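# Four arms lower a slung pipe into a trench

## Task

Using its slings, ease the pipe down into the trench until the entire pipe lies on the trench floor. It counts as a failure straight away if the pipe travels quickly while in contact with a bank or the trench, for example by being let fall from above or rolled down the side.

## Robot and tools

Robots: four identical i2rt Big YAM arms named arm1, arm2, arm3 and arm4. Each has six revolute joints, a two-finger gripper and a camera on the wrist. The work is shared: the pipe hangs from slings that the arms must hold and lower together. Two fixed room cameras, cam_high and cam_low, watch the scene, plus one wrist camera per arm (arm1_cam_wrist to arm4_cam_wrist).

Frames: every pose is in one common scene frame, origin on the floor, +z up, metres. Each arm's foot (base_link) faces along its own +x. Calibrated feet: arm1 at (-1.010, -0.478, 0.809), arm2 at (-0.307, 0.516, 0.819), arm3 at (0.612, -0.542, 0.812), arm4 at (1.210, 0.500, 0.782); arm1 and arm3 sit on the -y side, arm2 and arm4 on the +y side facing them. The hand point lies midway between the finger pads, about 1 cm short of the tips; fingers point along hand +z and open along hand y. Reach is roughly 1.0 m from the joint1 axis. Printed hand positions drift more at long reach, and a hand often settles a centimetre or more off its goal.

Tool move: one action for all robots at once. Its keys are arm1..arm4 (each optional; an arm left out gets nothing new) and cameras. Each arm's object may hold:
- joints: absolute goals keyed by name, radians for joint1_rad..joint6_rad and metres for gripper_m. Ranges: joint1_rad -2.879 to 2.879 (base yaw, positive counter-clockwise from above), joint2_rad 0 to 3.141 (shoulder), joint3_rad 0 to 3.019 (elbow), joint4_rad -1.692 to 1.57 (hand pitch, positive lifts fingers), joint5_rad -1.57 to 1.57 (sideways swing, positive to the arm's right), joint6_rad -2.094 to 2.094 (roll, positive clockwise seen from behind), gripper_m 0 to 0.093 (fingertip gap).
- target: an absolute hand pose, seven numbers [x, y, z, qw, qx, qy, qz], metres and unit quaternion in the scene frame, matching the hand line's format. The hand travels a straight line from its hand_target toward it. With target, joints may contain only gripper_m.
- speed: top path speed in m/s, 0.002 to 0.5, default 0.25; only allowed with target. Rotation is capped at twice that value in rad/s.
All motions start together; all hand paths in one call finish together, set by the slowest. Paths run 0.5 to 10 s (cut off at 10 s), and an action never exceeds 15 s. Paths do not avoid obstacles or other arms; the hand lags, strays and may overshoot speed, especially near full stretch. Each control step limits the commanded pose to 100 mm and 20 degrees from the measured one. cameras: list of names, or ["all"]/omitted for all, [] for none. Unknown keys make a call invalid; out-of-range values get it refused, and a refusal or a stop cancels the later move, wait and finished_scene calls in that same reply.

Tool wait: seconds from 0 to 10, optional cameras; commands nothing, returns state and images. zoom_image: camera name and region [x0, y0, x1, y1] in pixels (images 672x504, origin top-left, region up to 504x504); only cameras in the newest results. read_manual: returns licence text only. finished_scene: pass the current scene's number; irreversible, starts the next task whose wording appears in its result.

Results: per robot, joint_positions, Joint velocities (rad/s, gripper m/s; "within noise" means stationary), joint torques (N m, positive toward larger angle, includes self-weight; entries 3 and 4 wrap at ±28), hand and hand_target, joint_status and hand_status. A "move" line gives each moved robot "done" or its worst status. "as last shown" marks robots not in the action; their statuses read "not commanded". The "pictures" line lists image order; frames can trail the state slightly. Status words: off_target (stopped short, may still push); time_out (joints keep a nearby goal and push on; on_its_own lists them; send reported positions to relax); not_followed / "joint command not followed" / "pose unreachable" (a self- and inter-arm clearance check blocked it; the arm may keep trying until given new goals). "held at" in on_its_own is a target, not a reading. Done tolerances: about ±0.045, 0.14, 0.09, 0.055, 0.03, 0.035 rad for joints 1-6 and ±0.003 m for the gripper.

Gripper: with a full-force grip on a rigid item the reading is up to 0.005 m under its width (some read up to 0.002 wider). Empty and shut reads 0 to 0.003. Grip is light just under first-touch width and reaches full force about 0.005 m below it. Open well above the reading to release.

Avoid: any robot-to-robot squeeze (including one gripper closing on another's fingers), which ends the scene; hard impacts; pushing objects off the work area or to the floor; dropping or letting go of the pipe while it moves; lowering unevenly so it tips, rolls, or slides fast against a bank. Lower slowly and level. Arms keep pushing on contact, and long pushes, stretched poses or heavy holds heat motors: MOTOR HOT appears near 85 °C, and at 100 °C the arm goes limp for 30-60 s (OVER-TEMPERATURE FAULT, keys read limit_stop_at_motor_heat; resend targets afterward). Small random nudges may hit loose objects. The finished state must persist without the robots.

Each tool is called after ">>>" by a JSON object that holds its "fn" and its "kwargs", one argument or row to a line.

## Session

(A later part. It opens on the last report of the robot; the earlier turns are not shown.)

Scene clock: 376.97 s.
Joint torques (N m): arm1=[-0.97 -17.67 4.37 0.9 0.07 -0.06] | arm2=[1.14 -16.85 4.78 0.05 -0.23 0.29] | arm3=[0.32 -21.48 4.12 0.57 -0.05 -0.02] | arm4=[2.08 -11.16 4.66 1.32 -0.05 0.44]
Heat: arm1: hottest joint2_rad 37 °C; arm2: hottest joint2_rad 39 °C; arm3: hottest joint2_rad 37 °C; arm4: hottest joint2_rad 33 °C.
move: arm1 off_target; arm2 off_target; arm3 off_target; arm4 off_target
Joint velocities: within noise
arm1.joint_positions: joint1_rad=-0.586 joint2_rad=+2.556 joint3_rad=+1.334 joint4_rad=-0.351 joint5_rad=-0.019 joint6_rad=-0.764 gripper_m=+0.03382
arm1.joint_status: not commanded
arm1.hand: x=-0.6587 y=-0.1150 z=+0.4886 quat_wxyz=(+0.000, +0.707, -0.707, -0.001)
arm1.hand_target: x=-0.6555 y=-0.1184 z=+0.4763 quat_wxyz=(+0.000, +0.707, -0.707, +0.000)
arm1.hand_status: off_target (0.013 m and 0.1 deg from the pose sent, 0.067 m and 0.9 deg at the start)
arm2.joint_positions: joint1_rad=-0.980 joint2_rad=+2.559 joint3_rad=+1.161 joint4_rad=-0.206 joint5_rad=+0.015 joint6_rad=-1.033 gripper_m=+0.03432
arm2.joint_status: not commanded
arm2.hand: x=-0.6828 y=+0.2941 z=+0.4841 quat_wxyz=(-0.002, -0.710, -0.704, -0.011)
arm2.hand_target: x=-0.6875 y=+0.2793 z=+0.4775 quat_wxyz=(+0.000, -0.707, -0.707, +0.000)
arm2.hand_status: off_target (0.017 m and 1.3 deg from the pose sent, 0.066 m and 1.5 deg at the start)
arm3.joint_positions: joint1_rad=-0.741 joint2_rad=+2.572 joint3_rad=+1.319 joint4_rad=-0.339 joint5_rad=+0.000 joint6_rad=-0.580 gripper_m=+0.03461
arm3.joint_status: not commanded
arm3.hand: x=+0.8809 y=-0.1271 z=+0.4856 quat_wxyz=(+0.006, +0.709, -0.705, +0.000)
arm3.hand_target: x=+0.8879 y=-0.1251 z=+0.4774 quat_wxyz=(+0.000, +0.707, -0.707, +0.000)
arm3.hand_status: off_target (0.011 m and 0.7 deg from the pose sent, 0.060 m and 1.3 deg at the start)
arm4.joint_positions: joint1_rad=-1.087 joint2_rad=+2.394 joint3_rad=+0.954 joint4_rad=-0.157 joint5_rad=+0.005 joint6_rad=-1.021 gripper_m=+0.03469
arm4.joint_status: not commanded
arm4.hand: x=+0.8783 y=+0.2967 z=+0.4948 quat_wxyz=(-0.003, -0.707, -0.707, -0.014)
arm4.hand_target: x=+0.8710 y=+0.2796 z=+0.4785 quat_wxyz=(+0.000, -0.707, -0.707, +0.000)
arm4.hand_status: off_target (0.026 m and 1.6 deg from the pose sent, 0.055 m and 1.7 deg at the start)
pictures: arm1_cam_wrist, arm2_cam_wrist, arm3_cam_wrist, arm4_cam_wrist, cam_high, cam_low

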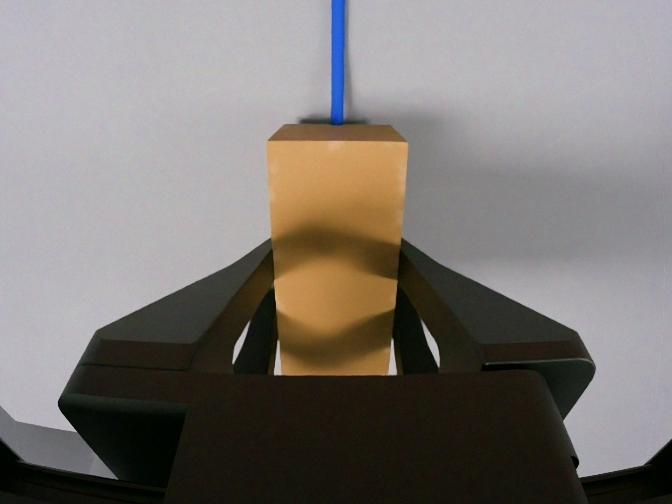

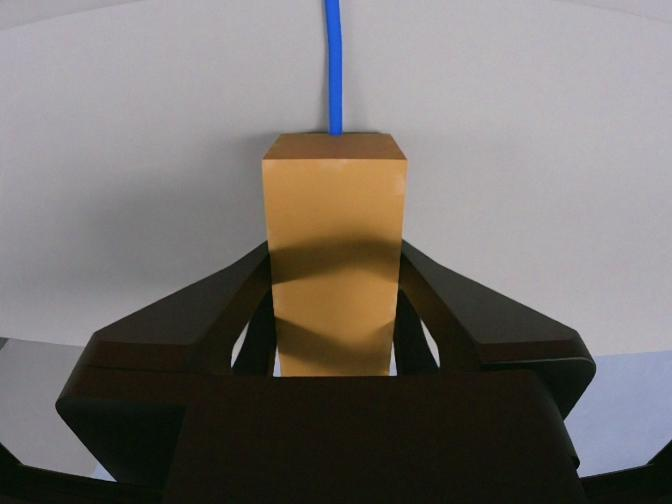

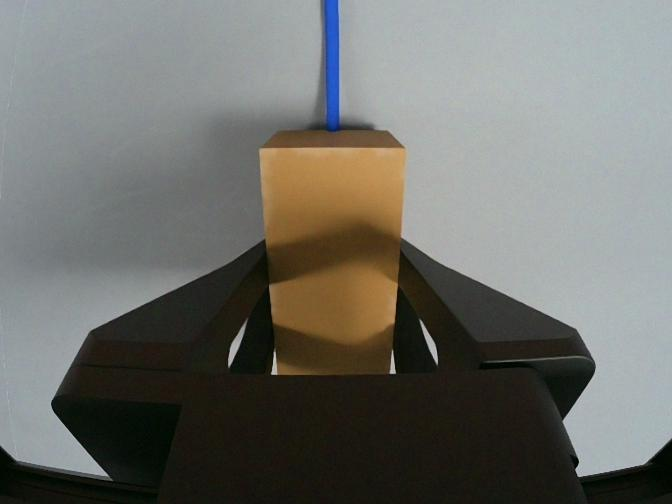

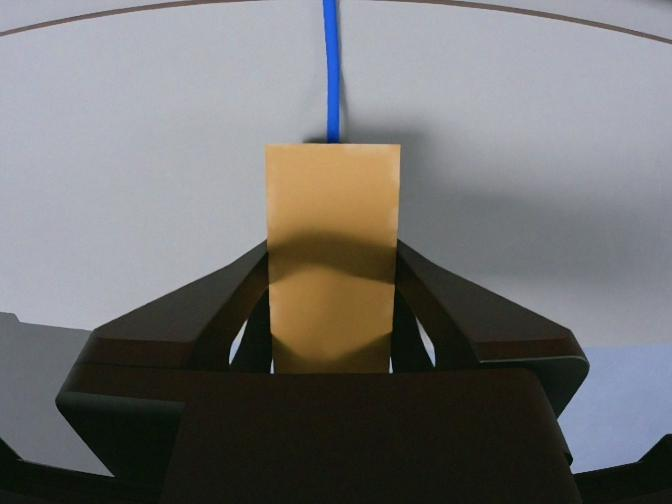

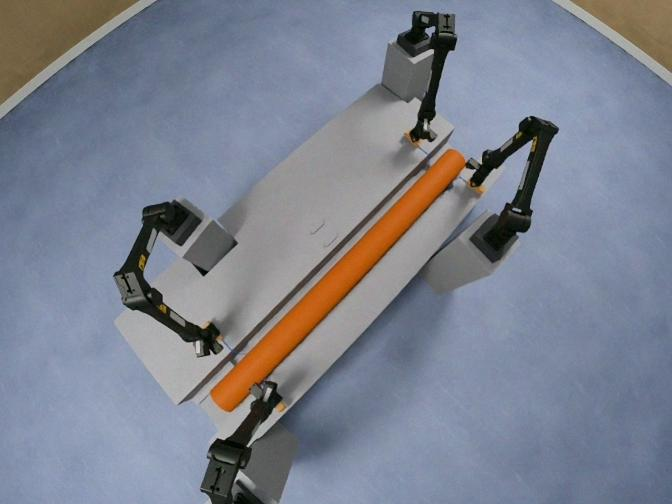

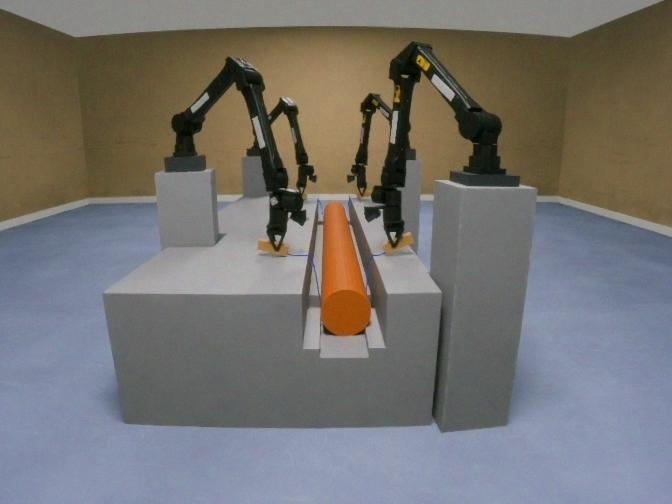

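>>> {"fn": "move", "kwargs": {
  "arm1": {"target": [-0.655, -0.120, 0.455, 0, 0.7071, -0.7071, 0], "speed": 0.04},
  "arm2": {"target": [-0.688, 0.276, 0.455, 0, -0.7071, -0.7071, 0], "speed": 0.04},
  "arm3": {"target": [0.888, -0.127, 0.457, 0, 0.7071, -0.7071, 0], "speed": 0.04},
  "arm4": {"target": [0.870, 0.276, 0.455, 0, -0.7071, -0.7071, 0], "speed": 0.04},
  "cameras": ["arm1_cam_wrist", "arm4_cam_wrist", "cam_low"]
}}

>>> {"fn": "zoom_image", "kwargs": {
  "camera": "cam_low",
  "region": [230, 180, 430, 380]
}}

Scene clock: 381.90 s.
Joint torques (N m): arm1=[-0.5 -15.44 5.65 1.63 0.16 0.03] | arm2=[1.55 -14.33 6.34 0.72 -0.61 0.3] | arm3=[0.44 -17.9 5.46 1.4 0 0.1] | arm4=[2.55 -12.04 4.42 1.62 -0.53 0.32]
Heat: arm1: hottest joint2_rad 37 °C; arm2: hottest joint2_rad 39 °C; arm3: hottest joint2_rad 37 °C; arm4: hottest joint2_rad 32 °C.
move: arm1 off_target; arm2 off_target; arm3 off_target; arm4 off_target
Joint velocities: within noise
arm1.joint_positions: joint1_rad=-0.590 joint2_rad=+2.561 joint3_rad=+1.335 joint4_rad=-0.346 joint5_rad=-0.022 joint6_rad=-0.779 gripper_m=+0.03382
arm1.joint_status: not commanded
arm1.hand: x=-0.6576 y=-0.1157 z=+0.4865 quat_wxyz=(-0.001, +0.711, -0.703, -0.003)
arm1.hand_target: x=-0.6564 y=-0.1213 z=+0.4571 quat_wxyz=(+0.000, +0.707, -0.707, +0.000)
arm1.hand_status: off_target (0.032 m and 0.7 deg from the pose sent, 0.034 m and 0.1 deg at the start)
arm2.joint_positions: joint1_rad=-0.980 joint2_rad=+2.585 joint3_rad=+1.180 joint4_rad=-0.206 joint5_rad=+0.023 joint6_rad=-1.030 gripper_m=+0.03432
arm2.joint_status: not commanded
arm2.hand: x=-0.6828 y=+0.2957 z=+0.4743 quat_wxyz=(+0.001, -0.711, -0.703, -0.016)
arm2.hand_target: x=-0.6870 y=+0.2768 z=+0.4568 quat_wxyz=(+0.000, -0.707, -0.707, +0.000)
arm2.hand_status: off_target (0.028 m and 1.9 deg from the pose sent, 0.035 m and 1.3 deg at the start)
arm3.joint_positions: joint1_rad=-0.743 joint2_rad=+2.576 joint3_rad=+1.320 joint4_rad=-0.334 joint5_rad=-0.001 joint6_rad=-0.594 gripper_m=+0.03461
arm3.joint_status: not commanded
arm3.hand: x=+0.8819 y=-0.1276 z=+0.4838 quat_wxyz=(+0.005, +0.713, -0.702, -0.001)
arm3.hand_target: x=+0.8871 y=-0.1283 z=+0.4587 quat_wxyz=(+0.000, +0.707, -0.707, +0.000)
arm3.hand_status: off_target (0.027 m and 1.0 deg from the pose sent, 0.029 m and 0.7 deg at the start)
arm4.joint_positions: joint1_rad=-1.087 joint2_rad=+2.459 joint3_rad=+0.989 joint4_rad=-0.142 joint5_rad=+0.018 joint6_rad=-1.004 gripper_m=+0.03469
arm4.joint_status: not commanded
arm4.hand: x=+0.8792 y=+0.2999 z=+0.4719 quat_wxyz=(+0.002, -0.713, -0.701, -0.023)
arm4.hand_target: x=+0.8710 y=+0.2768 z=+0.4571 quat_wxyz=(+0.000, -0.707, -0.707, +0.000)
arm4.hand_status: off_target (0.031 m and 2.8 deg from the pose sent, 0.046 m and 1.6 deg at the start)

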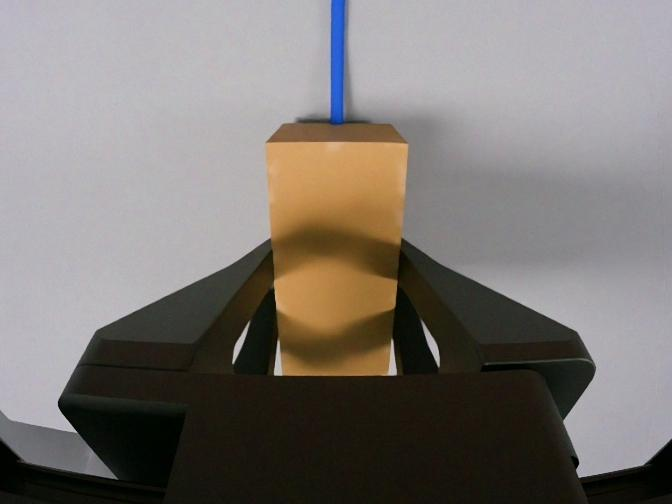

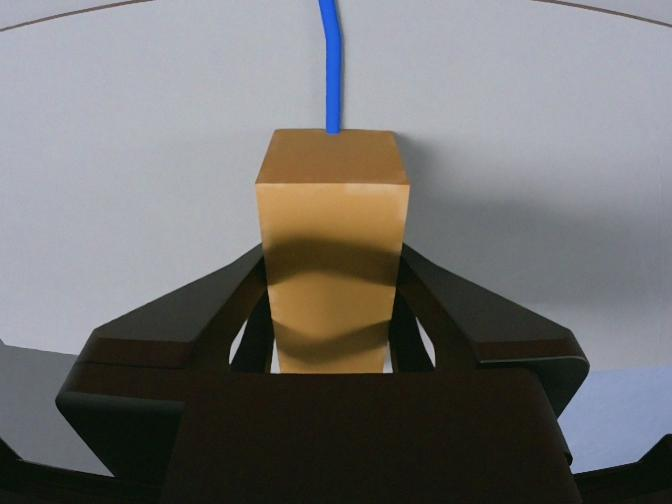

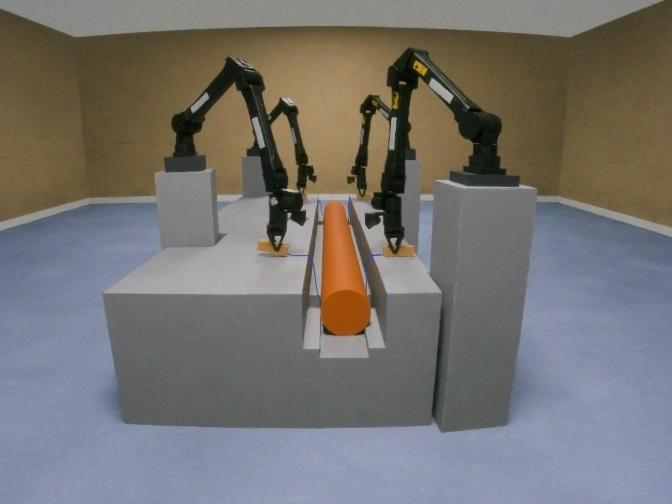

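Scaled by 2.520.

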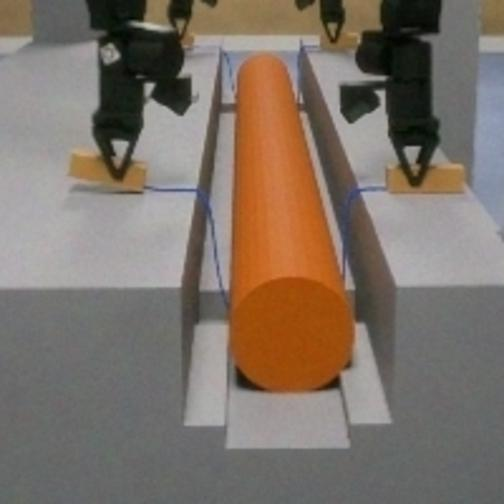

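>>> {"fn": "move", "kwargs": {
  "arm1": {"joints": {"gripper_m": 0.0345}},
  "arm2": {"joints": {"gripper_m": 0.035}},
  "arm3": {"joints": {"gripper_m": 0.035}},
  "arm4": {"joints": {"gripper_m": 0.035}},
  "cameras": ["arm1_cam_wrist", "arm3_cam_wrist", "cam_low"]
}}

>>> {"fn": "move", "kwargs": {
  "arm1": {"joints": {"gripper_m": 0.05}},
  "arm2": {"joints": {"gripper_m": 0.05}},
  "arm3": {"joints": {"gripper_m": 0.05}},
  "arm4": {"joints": {"gripper_m": 0.05}},
  "cameras": ["arm1_cam_wrist", "arm2_cam_wrist", "arm3_cam_wrist", "arm4_cam_wrist", "cam_low"]
}}

Scene clock: 387.47 s.
Joint torques (N m): arm1=[-0.85 -17.2 5.14 1.14 0.12 0.01] | arm2=[1.49 -14.45 6 0.69 -0.63 0.21] | arm3=[0.62 -19.66 4.93 1.03 0.01 0.11] | arm4=[2.49 -11.87 4.46 1.57 -0.53 0.31]
Heat: arm1: hottest joint2_rad 37 °C; arm2: hottest joint2_rad 38 °C; arm3: hottest joint2_rad 36 °C; arm4: hottest joint2_rad 32 °C.
move: arm1 done; arm2 done; arm3 done; arm4 done
Joint velocities: arm1=[-0.015 -0.005 0.012 0.002 -0.11 -0.007 0.017] | arm2=[-0.015 -0.024 -0.012 0.012 -0.037 0.007 0.005] | arm3=[within noise] | arm4=[within noise]
arm1.joint_positions: joint1_rad=-0.591 joint2_rad=+2.582 joint3_rad=+1.342 joint4_rad=-0.336 joint5_rad=-0.021 joint6_rad=-0.779 gripper_m=+0.03464
arm1.joint_status: all done
arm1.hand: x=-0.6591 y=-0.1188 z=+0.4773 quat_wxyz=(+0.001, +0.711, -0.703, -0.002)
arm1.hand_target: x=-0.6564 y=-0.1213 z=+0.4570 quat_wxyz=(+0.000, +0.707, -0.707, +0.000)
arm1.hand_status: not commanded
arm2.joint_positions: joint1_rad=-0.980 joint2_rad=+2.586 joint3_rad=+1.180 joint4_rad=-0.206 joint5_rad=+0.024 joint6_rad=-1.022 gripper_m=+0.03522
arm2.joint_status: all done
arm2.hand: x=-0.6826 y=+0.2959 z=+0.4738 quat_wxyz=(+0.001, -0.714, -0.700, -0.016)
arm2.hand_target: x=-0.6870 y=+0.2768 z=+0.4567 quat_wxyz=(+0.000, -0.707, -0.707, +0.000)
arm2.hand_status: not commanded
arm3.joint_positions: joint1_rad=-0.745 joint2_rad=+2.595 joint3_rad=+1.326 joint4_rad=-0.326 joint5_rad=-0.001 joint6_rad=-0.595 gripper_m=+0.03504
arm3.joint_status: all done
arm3.hand: x=+0.8805 y=-0.1308 z=+0.4754 quat_wxyz=(+0.007, +0.712, -0.702, -0.001)
arm3.hand_target: x=+0.8870 y=-0.1282 z=+0.4587 quat_wxyz=(+0.000, +0.707, -0.707, +0.000)
arm3.hand_status: not commanded
arm4.joint_positions: joint1_rad=-1.087 joint2_rad=+2.459 joint3_rad=+0.989 joint4_rad=-0.142 joint5_rad=+0.018 joint6_rad=-1.004 gripper_m=+0.03503
arm4.joint_status: all done
arm4.hand: x=+0.8792 y=+0.2999 z=+0.4719 quat_wxyz=(+0.002, -0.713, -0.701, -0.023)
arm4.hand_target: x=+0.8710 y=+0.2768 z=+0.4571 quat_wxyz=(+0.000, -0.707, -0.707, +0.000)
arm4.hand_status: not commanded

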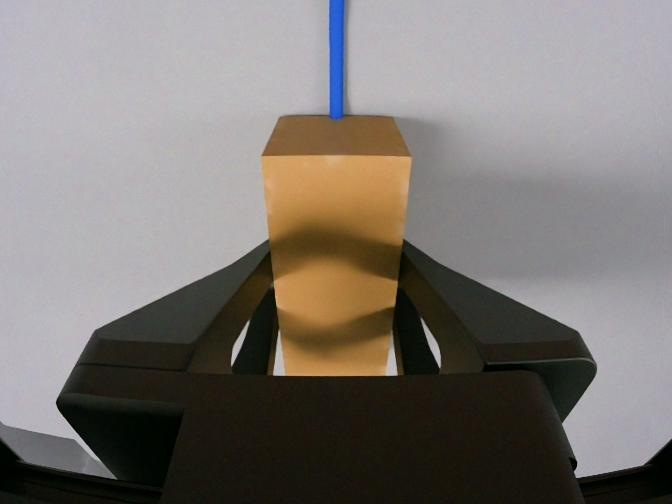

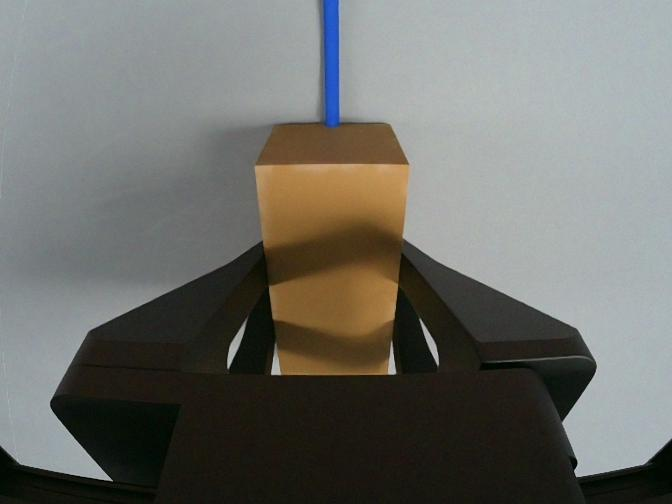

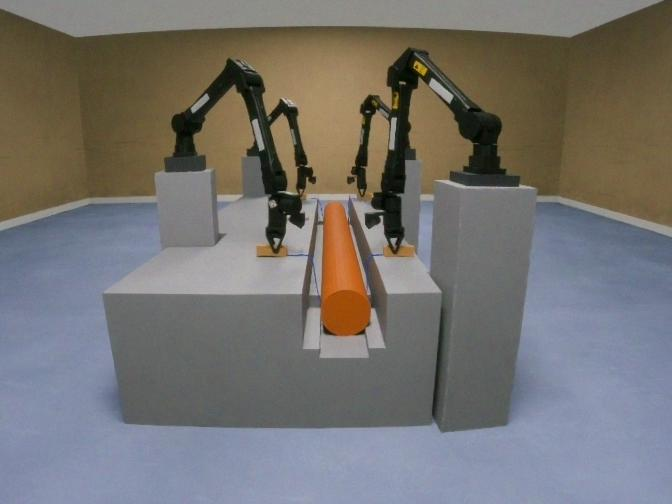

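Scene clock: 388.10 s.
Joint torques (N m): arm1=[-0.85 -18.02 4.21 0.91 0.06 0.05] | arm2=[0.44 -17.73 3.23 0.08 -0.28 0.19] | arm3=[0.67 -22.36 3.48 0.4 -0.04 0.1] | arm4=[0.85 -14.62 2.45 0.88 -0.24 0.25]
Heat: arm1: hottest joint2_rad 37 °C; arm2: hottest joint2_rad 38 °C; arm3: hottest joint2_rad 36 °C; arm4: hottest joint2_rad 32 °C.
move: arm1 done; arm2 done; arm3 done; arm4 done
Joint velocities: within noise
arm1.joint_positions: joint1_rad=-0.591 joint2_rad=+2.600 joint3_rad=+1.353 joint4_rad=-0.326 joint5_rad=-0.018 joint6_rad=-0.779 gripper_m=+0.04992
arm1.joint_status: all done
arm1.hand: x=-0.6585 y=-0.1189 z=+0.4697 quat_wxyz=(+0.000, +0.711, -0.703, -0.001)
arm1.hand_target: x=-0.6565 y=-0.1215 z=+0.4570 quat_wxyz=(+0.000, +0.707, -0.707, +0.000)
arm1.hand_status: not commanded
arm2.joint_positions: joint1_rad=-0.965 joint2_rad=+2.619 joint3_rad=+1.214 joint4_rad=-0.188 joint5_rad=+0.016 joint6_rad=-1.020 gripper_m=+0.04993
arm2.joint_status: all done
arm2.hand: x=-0.6868 y=+0.2840 z=+0.4620 quat_wxyz=(+0.000, -0.709, -0.705, -0.006)
arm2.hand_target: x=-0.6868 y=+0.2769 z=+0.4566 quat_wxyz=(+0.000, -0.707, -0.707, +0.000)
arm2.hand_status: not commanded
arm3.joint_positions: joint1_rad=-0.745 joint2_rad=+2.621 joint3_rad=+1.345 joint4_rad=-0.311 joint5_rad=+0.000 joint6_rad=-0.594 gripper_m=+0.04993
arm3.joint_status: all done
arm3.hand: x=+0.8823 y=-0.1283 z=+0.4652 quat_wxyz=(+0.003, +0.712, -0.702, -0.001)
arm3.hand_target: x=+0.8870 y=-0.1282 z=+0.4586 quat_wxyz=(+0.000, +0.707, -0.707, +0.000)
arm3.hand_status: not commanded
arm4.joint_positions: joint1_rad=-1.063 joint2_rad=+2.487 joint3_rad=+1.015 joint4_rad=-0.122 joint5_rad=+0.010 joint6_rad=-0.999 gripper_m=+0.04991
arm4.joint_status: all done
arm4.hand: x=+0.8772 y=+0.2860 z=+0.4624 quat_wxyz=(+0.000, -0.706, -0.708, -0.013)
arm4.hand_target: x=+0.8713 y=+0.2768 z=+0.4570 quat_wxyz=(-0.001, -0.707, -0.707, +0.000)
arm4.hand_status: not commanded

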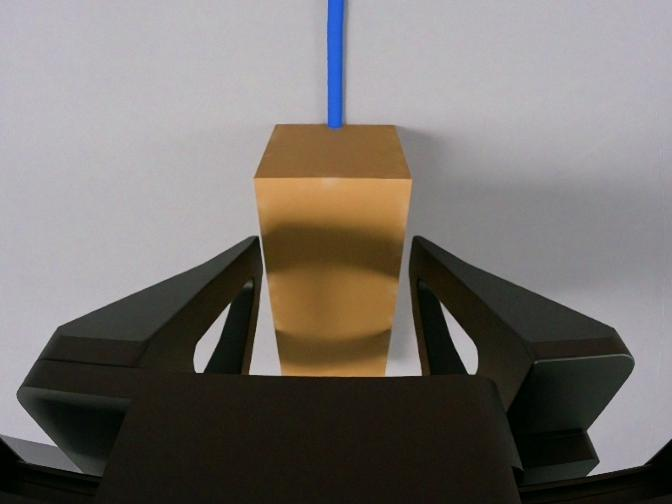

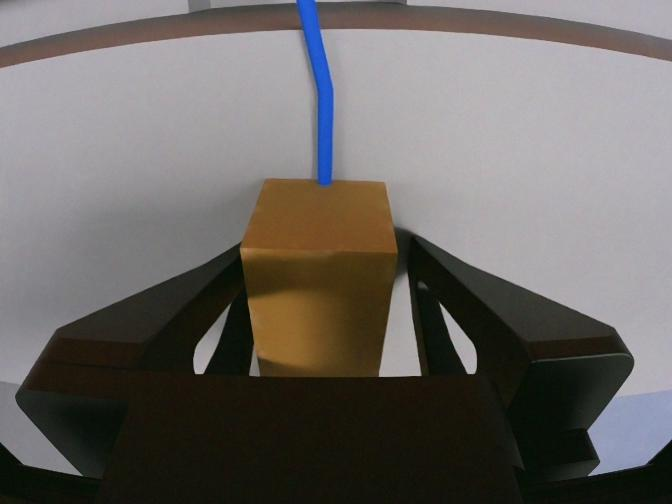

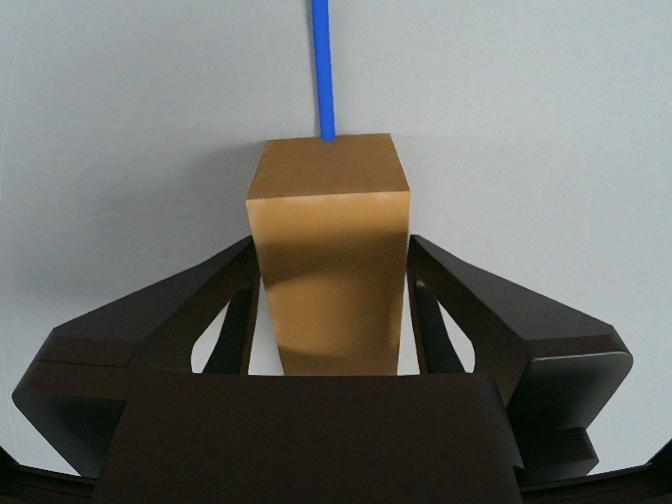

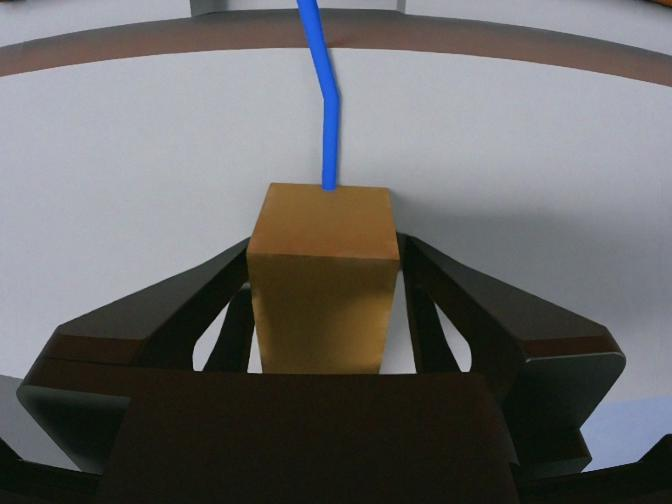

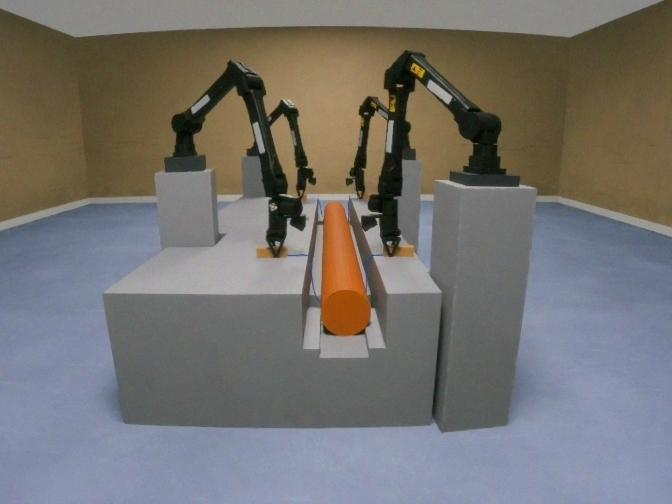

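>>> {"fn": "move", "kwargs": {
  "arm1": {"joints": {"gripper_m": 0.08}},
  "arm2": {"joints": {"gripper_m": 0.08}},
  "arm3": {"joints": {"gripper_m": 0.08}},
  "arm4": {"joints": {"gripper_m": 0.08}},
  "cameras": []
}}

>>> {"fn": "move", "kwargs": {
  "arm1": {"target": [-0.656, -0.121, 0.62, 0, 0.7071, -0.7071, 0], "speed": 0.15},
  "arm2": {"target": [-0.687, 0.277, 0.62, 0, -0.7071, -0.7071, 0], "speed": 0.15},
  "arm3": {"target": [0.887, -0.128, 0.62, 0, 0.7071, -0.7071, 0], "speed": 0.15},
  "arm4": {"target": [0.871, 0.277, 0.62, 0, -0.7071, -0.7071, 0], "speed": 0.15}
}}

>>> {"fn": "zoom_image", "kwargs": {
  "camera": "cam_low",
  "region": [230, 180, 430, 380]
}}

>>> {"fn": "zoom_image", "kwargs": {
  "camera": "cam_high",
  "region": [140, 60, 540, 460]
}}

Scene clock: 392.30 s.
Joint torques (N m): arm1=[-1.26 -18.37 4.22 0.99 0 0.06] | arm2=[0.32 -17.73 3.22 0.09 -0.18 0.19] | arm3=[0.5 -22.12 3.48 0.43 -0.05 0.09] | arm4=[0.67 -14.56 2.44 0.9 -0.03 0.25]
Heat: arm1: hottest joint2_rad 37 °C; arm2: hottest joint2_rad 38 °C; arm3: hottest joint2_rad 36 °C; arm4: hottest joint2_rad 32 °C.
move: arm1 done; arm2 done; arm3 done; arm4 done
Joint velocities: within noise
arm1.joint_positions: joint1_rad=-0.591 joint2_rad=+2.600 joint3_rad=+1.353 joint4_rad=-0.326 joint5_rad=-0.018 joint6_rad=-0.779 gripper_m=+0.07989
arm1.joint_status: all done
arm1.hand: x=-0.6585 y=-0.1189 z=+0.4697 quat_wxyz=(+0.000, +0.711, -0.703, -0.001)
arm1.hand_target: x=-0.6565 y=-0.1215 z=+0.4570 quat_wxyz=(+0.000, +0.707, -0.707, +0.000)
arm1.hand_status: not commanded
arm2.joint_positions: joint1_rad=-0.963 joint2_rad=+2.619 joint3_rad=+1.214 joint4_rad=-0.188 joint5_rad=+0.014 joint6_rad=-1.018 gripper_m=+0.07991
arm2.joint_status: all done
arm2.hand: x=-0.6864 y=+0.2828 z=+0.4622 quat_wxyz=(-0.001, -0.709, -0.705, -0.005)
arm2.hand_target: x=-0.6869 y=+0.2768 z=+0.4568 quat_wxyz=(+0.000, -0.707, -0.707, +0.000)
arm2.hand_status: not commanded
arm3.joint_positions: joint1_rad=-0.745 joint2_rad=+2.621 joint3_rad=+1.345 joint4_rad=-0.311 joint5_rad=+0.000 joint6_rad=-0.593 gripper_m=+0.07990
arm3.joint_status: all done
arm3.hand: x=+0.8824 y=-0.1284 z=+0.4652 quat_wxyz=(+0.003, +0.712, -0.702, -0.001)
arm3.hand_target: x=+0.8870 y=-0.1282 z=+0.4586 quat_wxyz=(+0.000, +0.707, -0.707, +0.000)
arm3.hand_status: not commanded
arm4.joint_positions: joint1_rad=-1.060 joint2_rad=+2.486 joint3_rad=+1.015 joint4_rad=-0.122 joint5_rad=+0.005 joint6_rad=-0.997 gripper_m=+0.07984
arm4.joint_status: all done
arm4.hand: x=+0.8783 y=+0.2838 z=+0.4627 quat_wxyz=(-0.002, -0.706, -0.708, -0.012)
arm4.hand_target: x=+0.8712 y=+0.2768 z=+0.4570 quat_wxyz=(-0.001, -0.707, -0.707, +0.000)
arm4.hand_status: not commanded

Scene clock: 394.10 s.
Joint torques (N m): arm1=[-1.14 -19.72 4.31 0.21 0.04 -0.01] | arm2=[0.62 -17.61 3.9 -0.8 -0.15 0.21] | arm3=[0.85 -23 3.89 -0.31 -0.06 0.09] | arm4=[0.67 -15.21 2.81 -0.2 0.02 0.26]
Heat: arm1: hottest joint2_rad 37 °C; arm2: hottest joint2_rad 38 °C; arm3: hottest joint2_rad 36 °C; arm4: hottest joint2_rad 32 °C.
move: arm1 done; arm2 done; arm3 done; arm4 done
Joint velocities: within noise
arm1.joint_positions: joint1_rad=-0.593 joint2_rad=+2.246 joint3_rad=+1.204 joint4_rad=-0.521 joint5_rad=-0.018 joint6_rad=-0.779 gripper_m=+0.07989
arm1.joint_status: not commanded
arm1.hand: x=-0.6568 y=-0.1147 z=+0.6186 quat_wxyz=(-0.006, +0.710, -0.704, -0.001)
arm1.hand_target: x=-0.6559 y=-0.1209 z=+0.6201 quat_wxyz=(+0.000, +0.707, -0.707, +0.000)
arm1.hand_status: done (0.006 m and 0.9 deg from the pose sent, 0.150 m and 0.6 deg at the start)
arm2.joint_positions: joint1_rad=-0.963 joint2_rad=+2.208 joint3_rad=+1.040 joint4_rad=-0.396 joint5_rad=+0.014 joint6_rad=-1.016 gripper_m=+0.07992
arm2.joint_status: not commanded
arm2.hand: x=-0.6962 y=+0.2792 z=+0.6215 quat_wxyz=(+0.002, -0.710, -0.704, +0.009)
arm2.hand_target: x=-0.6871 y=+0.2771 z=+0.6200 quat_wxyz=(+0.000, -0.707, -0.707, +0.000)
arm2.hand_status: done (0.010 m and 1.2 deg from the pose sent, 0.158 m and 0.7 deg at the start)
arm3.joint_positions: joint1_rad=-0.745 joint2_rad=+2.253 joint3_rad=+1.186 joint4_rad=-0.509 joint5_rad=+0.000 joint6_rad=-0.592 gripper_m=+0.07990
arm3.joint_status: not commanded
arm3.hand: x=+0.8847 y=-0.1256 z=+0.6179 quat_wxyz=(-0.002, +0.711, -0.703, -0.002)
arm3.hand_target: x=+0.8870 y=-0.1278 z=+0.6201 quat_wxyz=(+0.000, +0.707, -0.707, +0.000)
arm3.hand_status: done (0.004 m and 0.8 deg from the pose sent, 0.155 m and 0.8 deg at the start)
arm4.joint_positions: joint1_rad=-1.060 joint2_rad=+2.053 joint3_rad=+0.883 joint4_rad=-0.389 joint5_rad=+0.005 joint6_rad=-0.997 gripper_m=+0.07988
arm4.joint_status: not commanded
arm4.hand: x=+0.8666 y=+0.2770 z=+0.6180 quat_wxyz=(+0.001, -0.706, -0.708, +0.004)
arm4.hand_target: x=+0.8711 y=+0.2771 z=+0.6199 quat_wxyz=(+0.000, -0.707, -0.707, +0.000)
arm4.hand_status: done (0.005 m and 0.6 deg from the pose sent, 0.158 m and 1.4 deg at the start)
pictures: arm1_cam_wrist, arm2_cam_wrist, arm3_cam_wrist, arm4_cam_wrist, cam_high, cam_low

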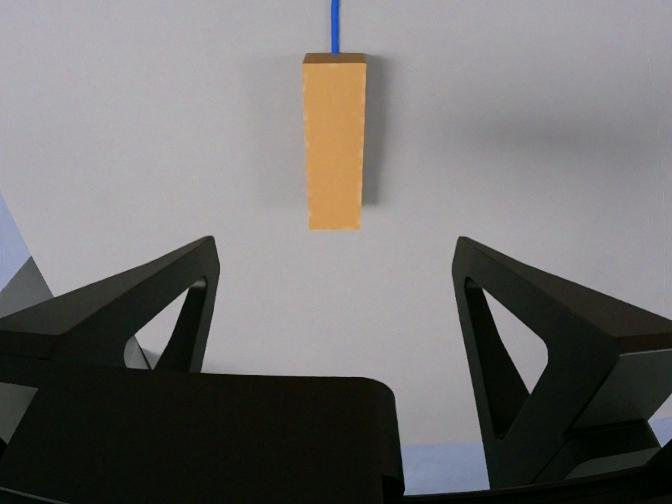

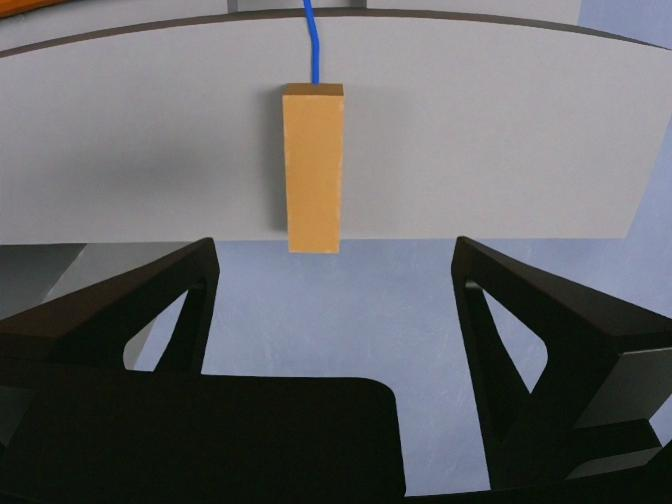

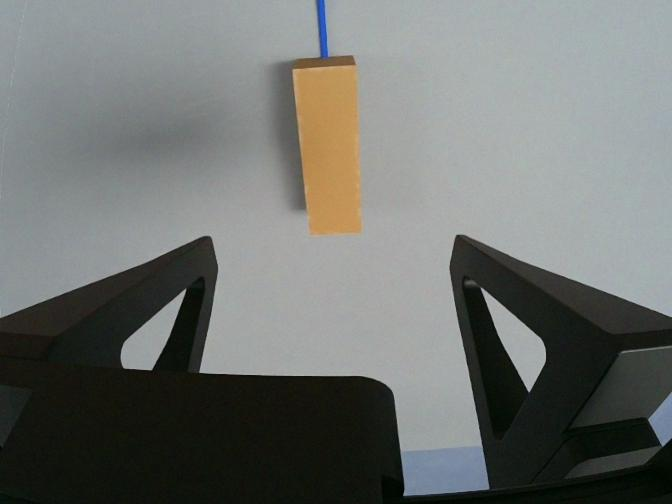

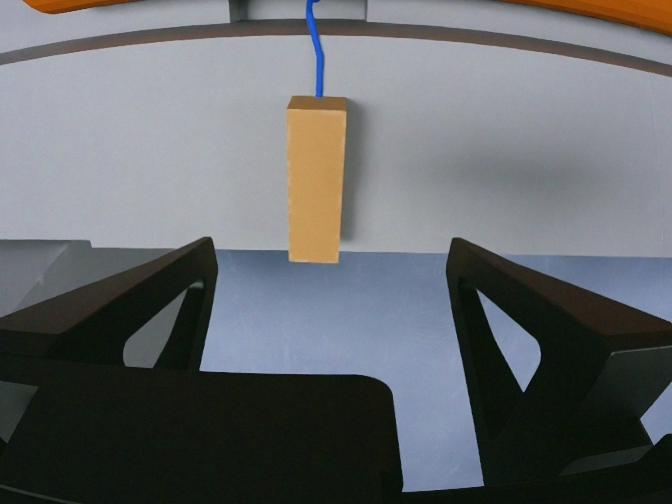

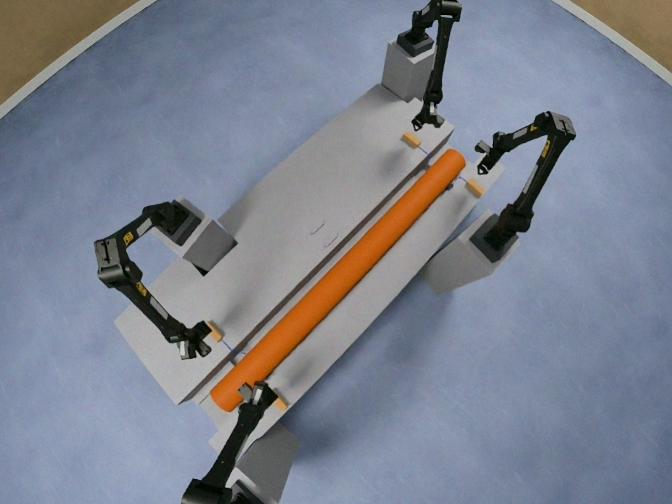

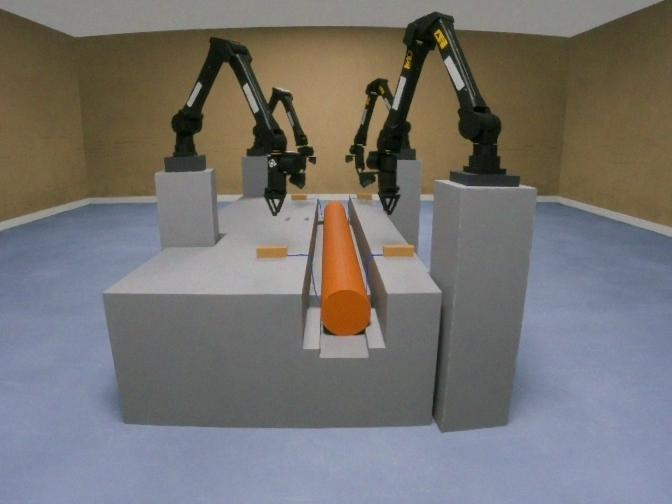

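Scaled by 2.520.

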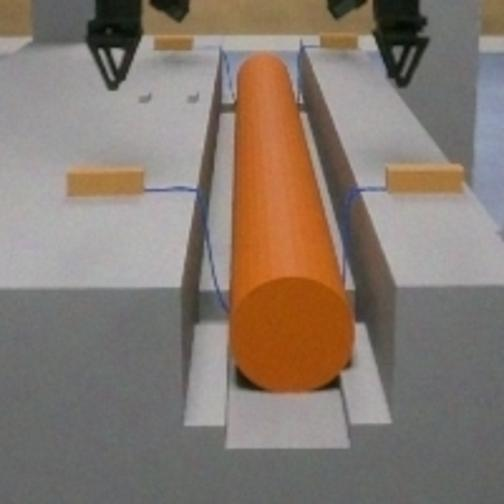

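Scaled by 1.260.

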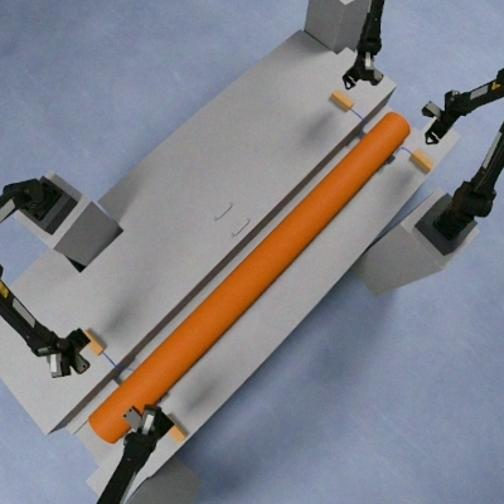

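>>> {"fn": "zoom_image", "kwargs": {
  "camera": "cam_low",
  "region": [295, 270, 395, 370]
}}

>>> {"fn": "zoom_image", "kwargs": {
  "camera": "cam_low",
  "region": [295, 185, 375, 245]
}}

Scaled by 5.040.

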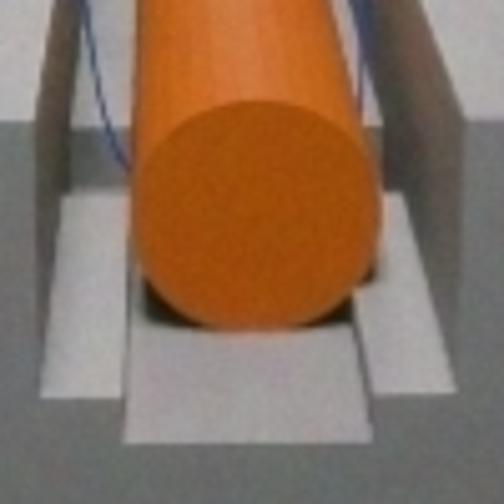

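Scaled by 6.300.

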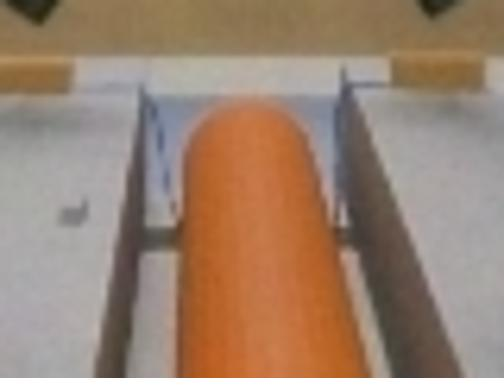

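>>> {"fn": "finished_scene", "kwargs": {
  "scene": 1
}}

The scene is finished: the task was done.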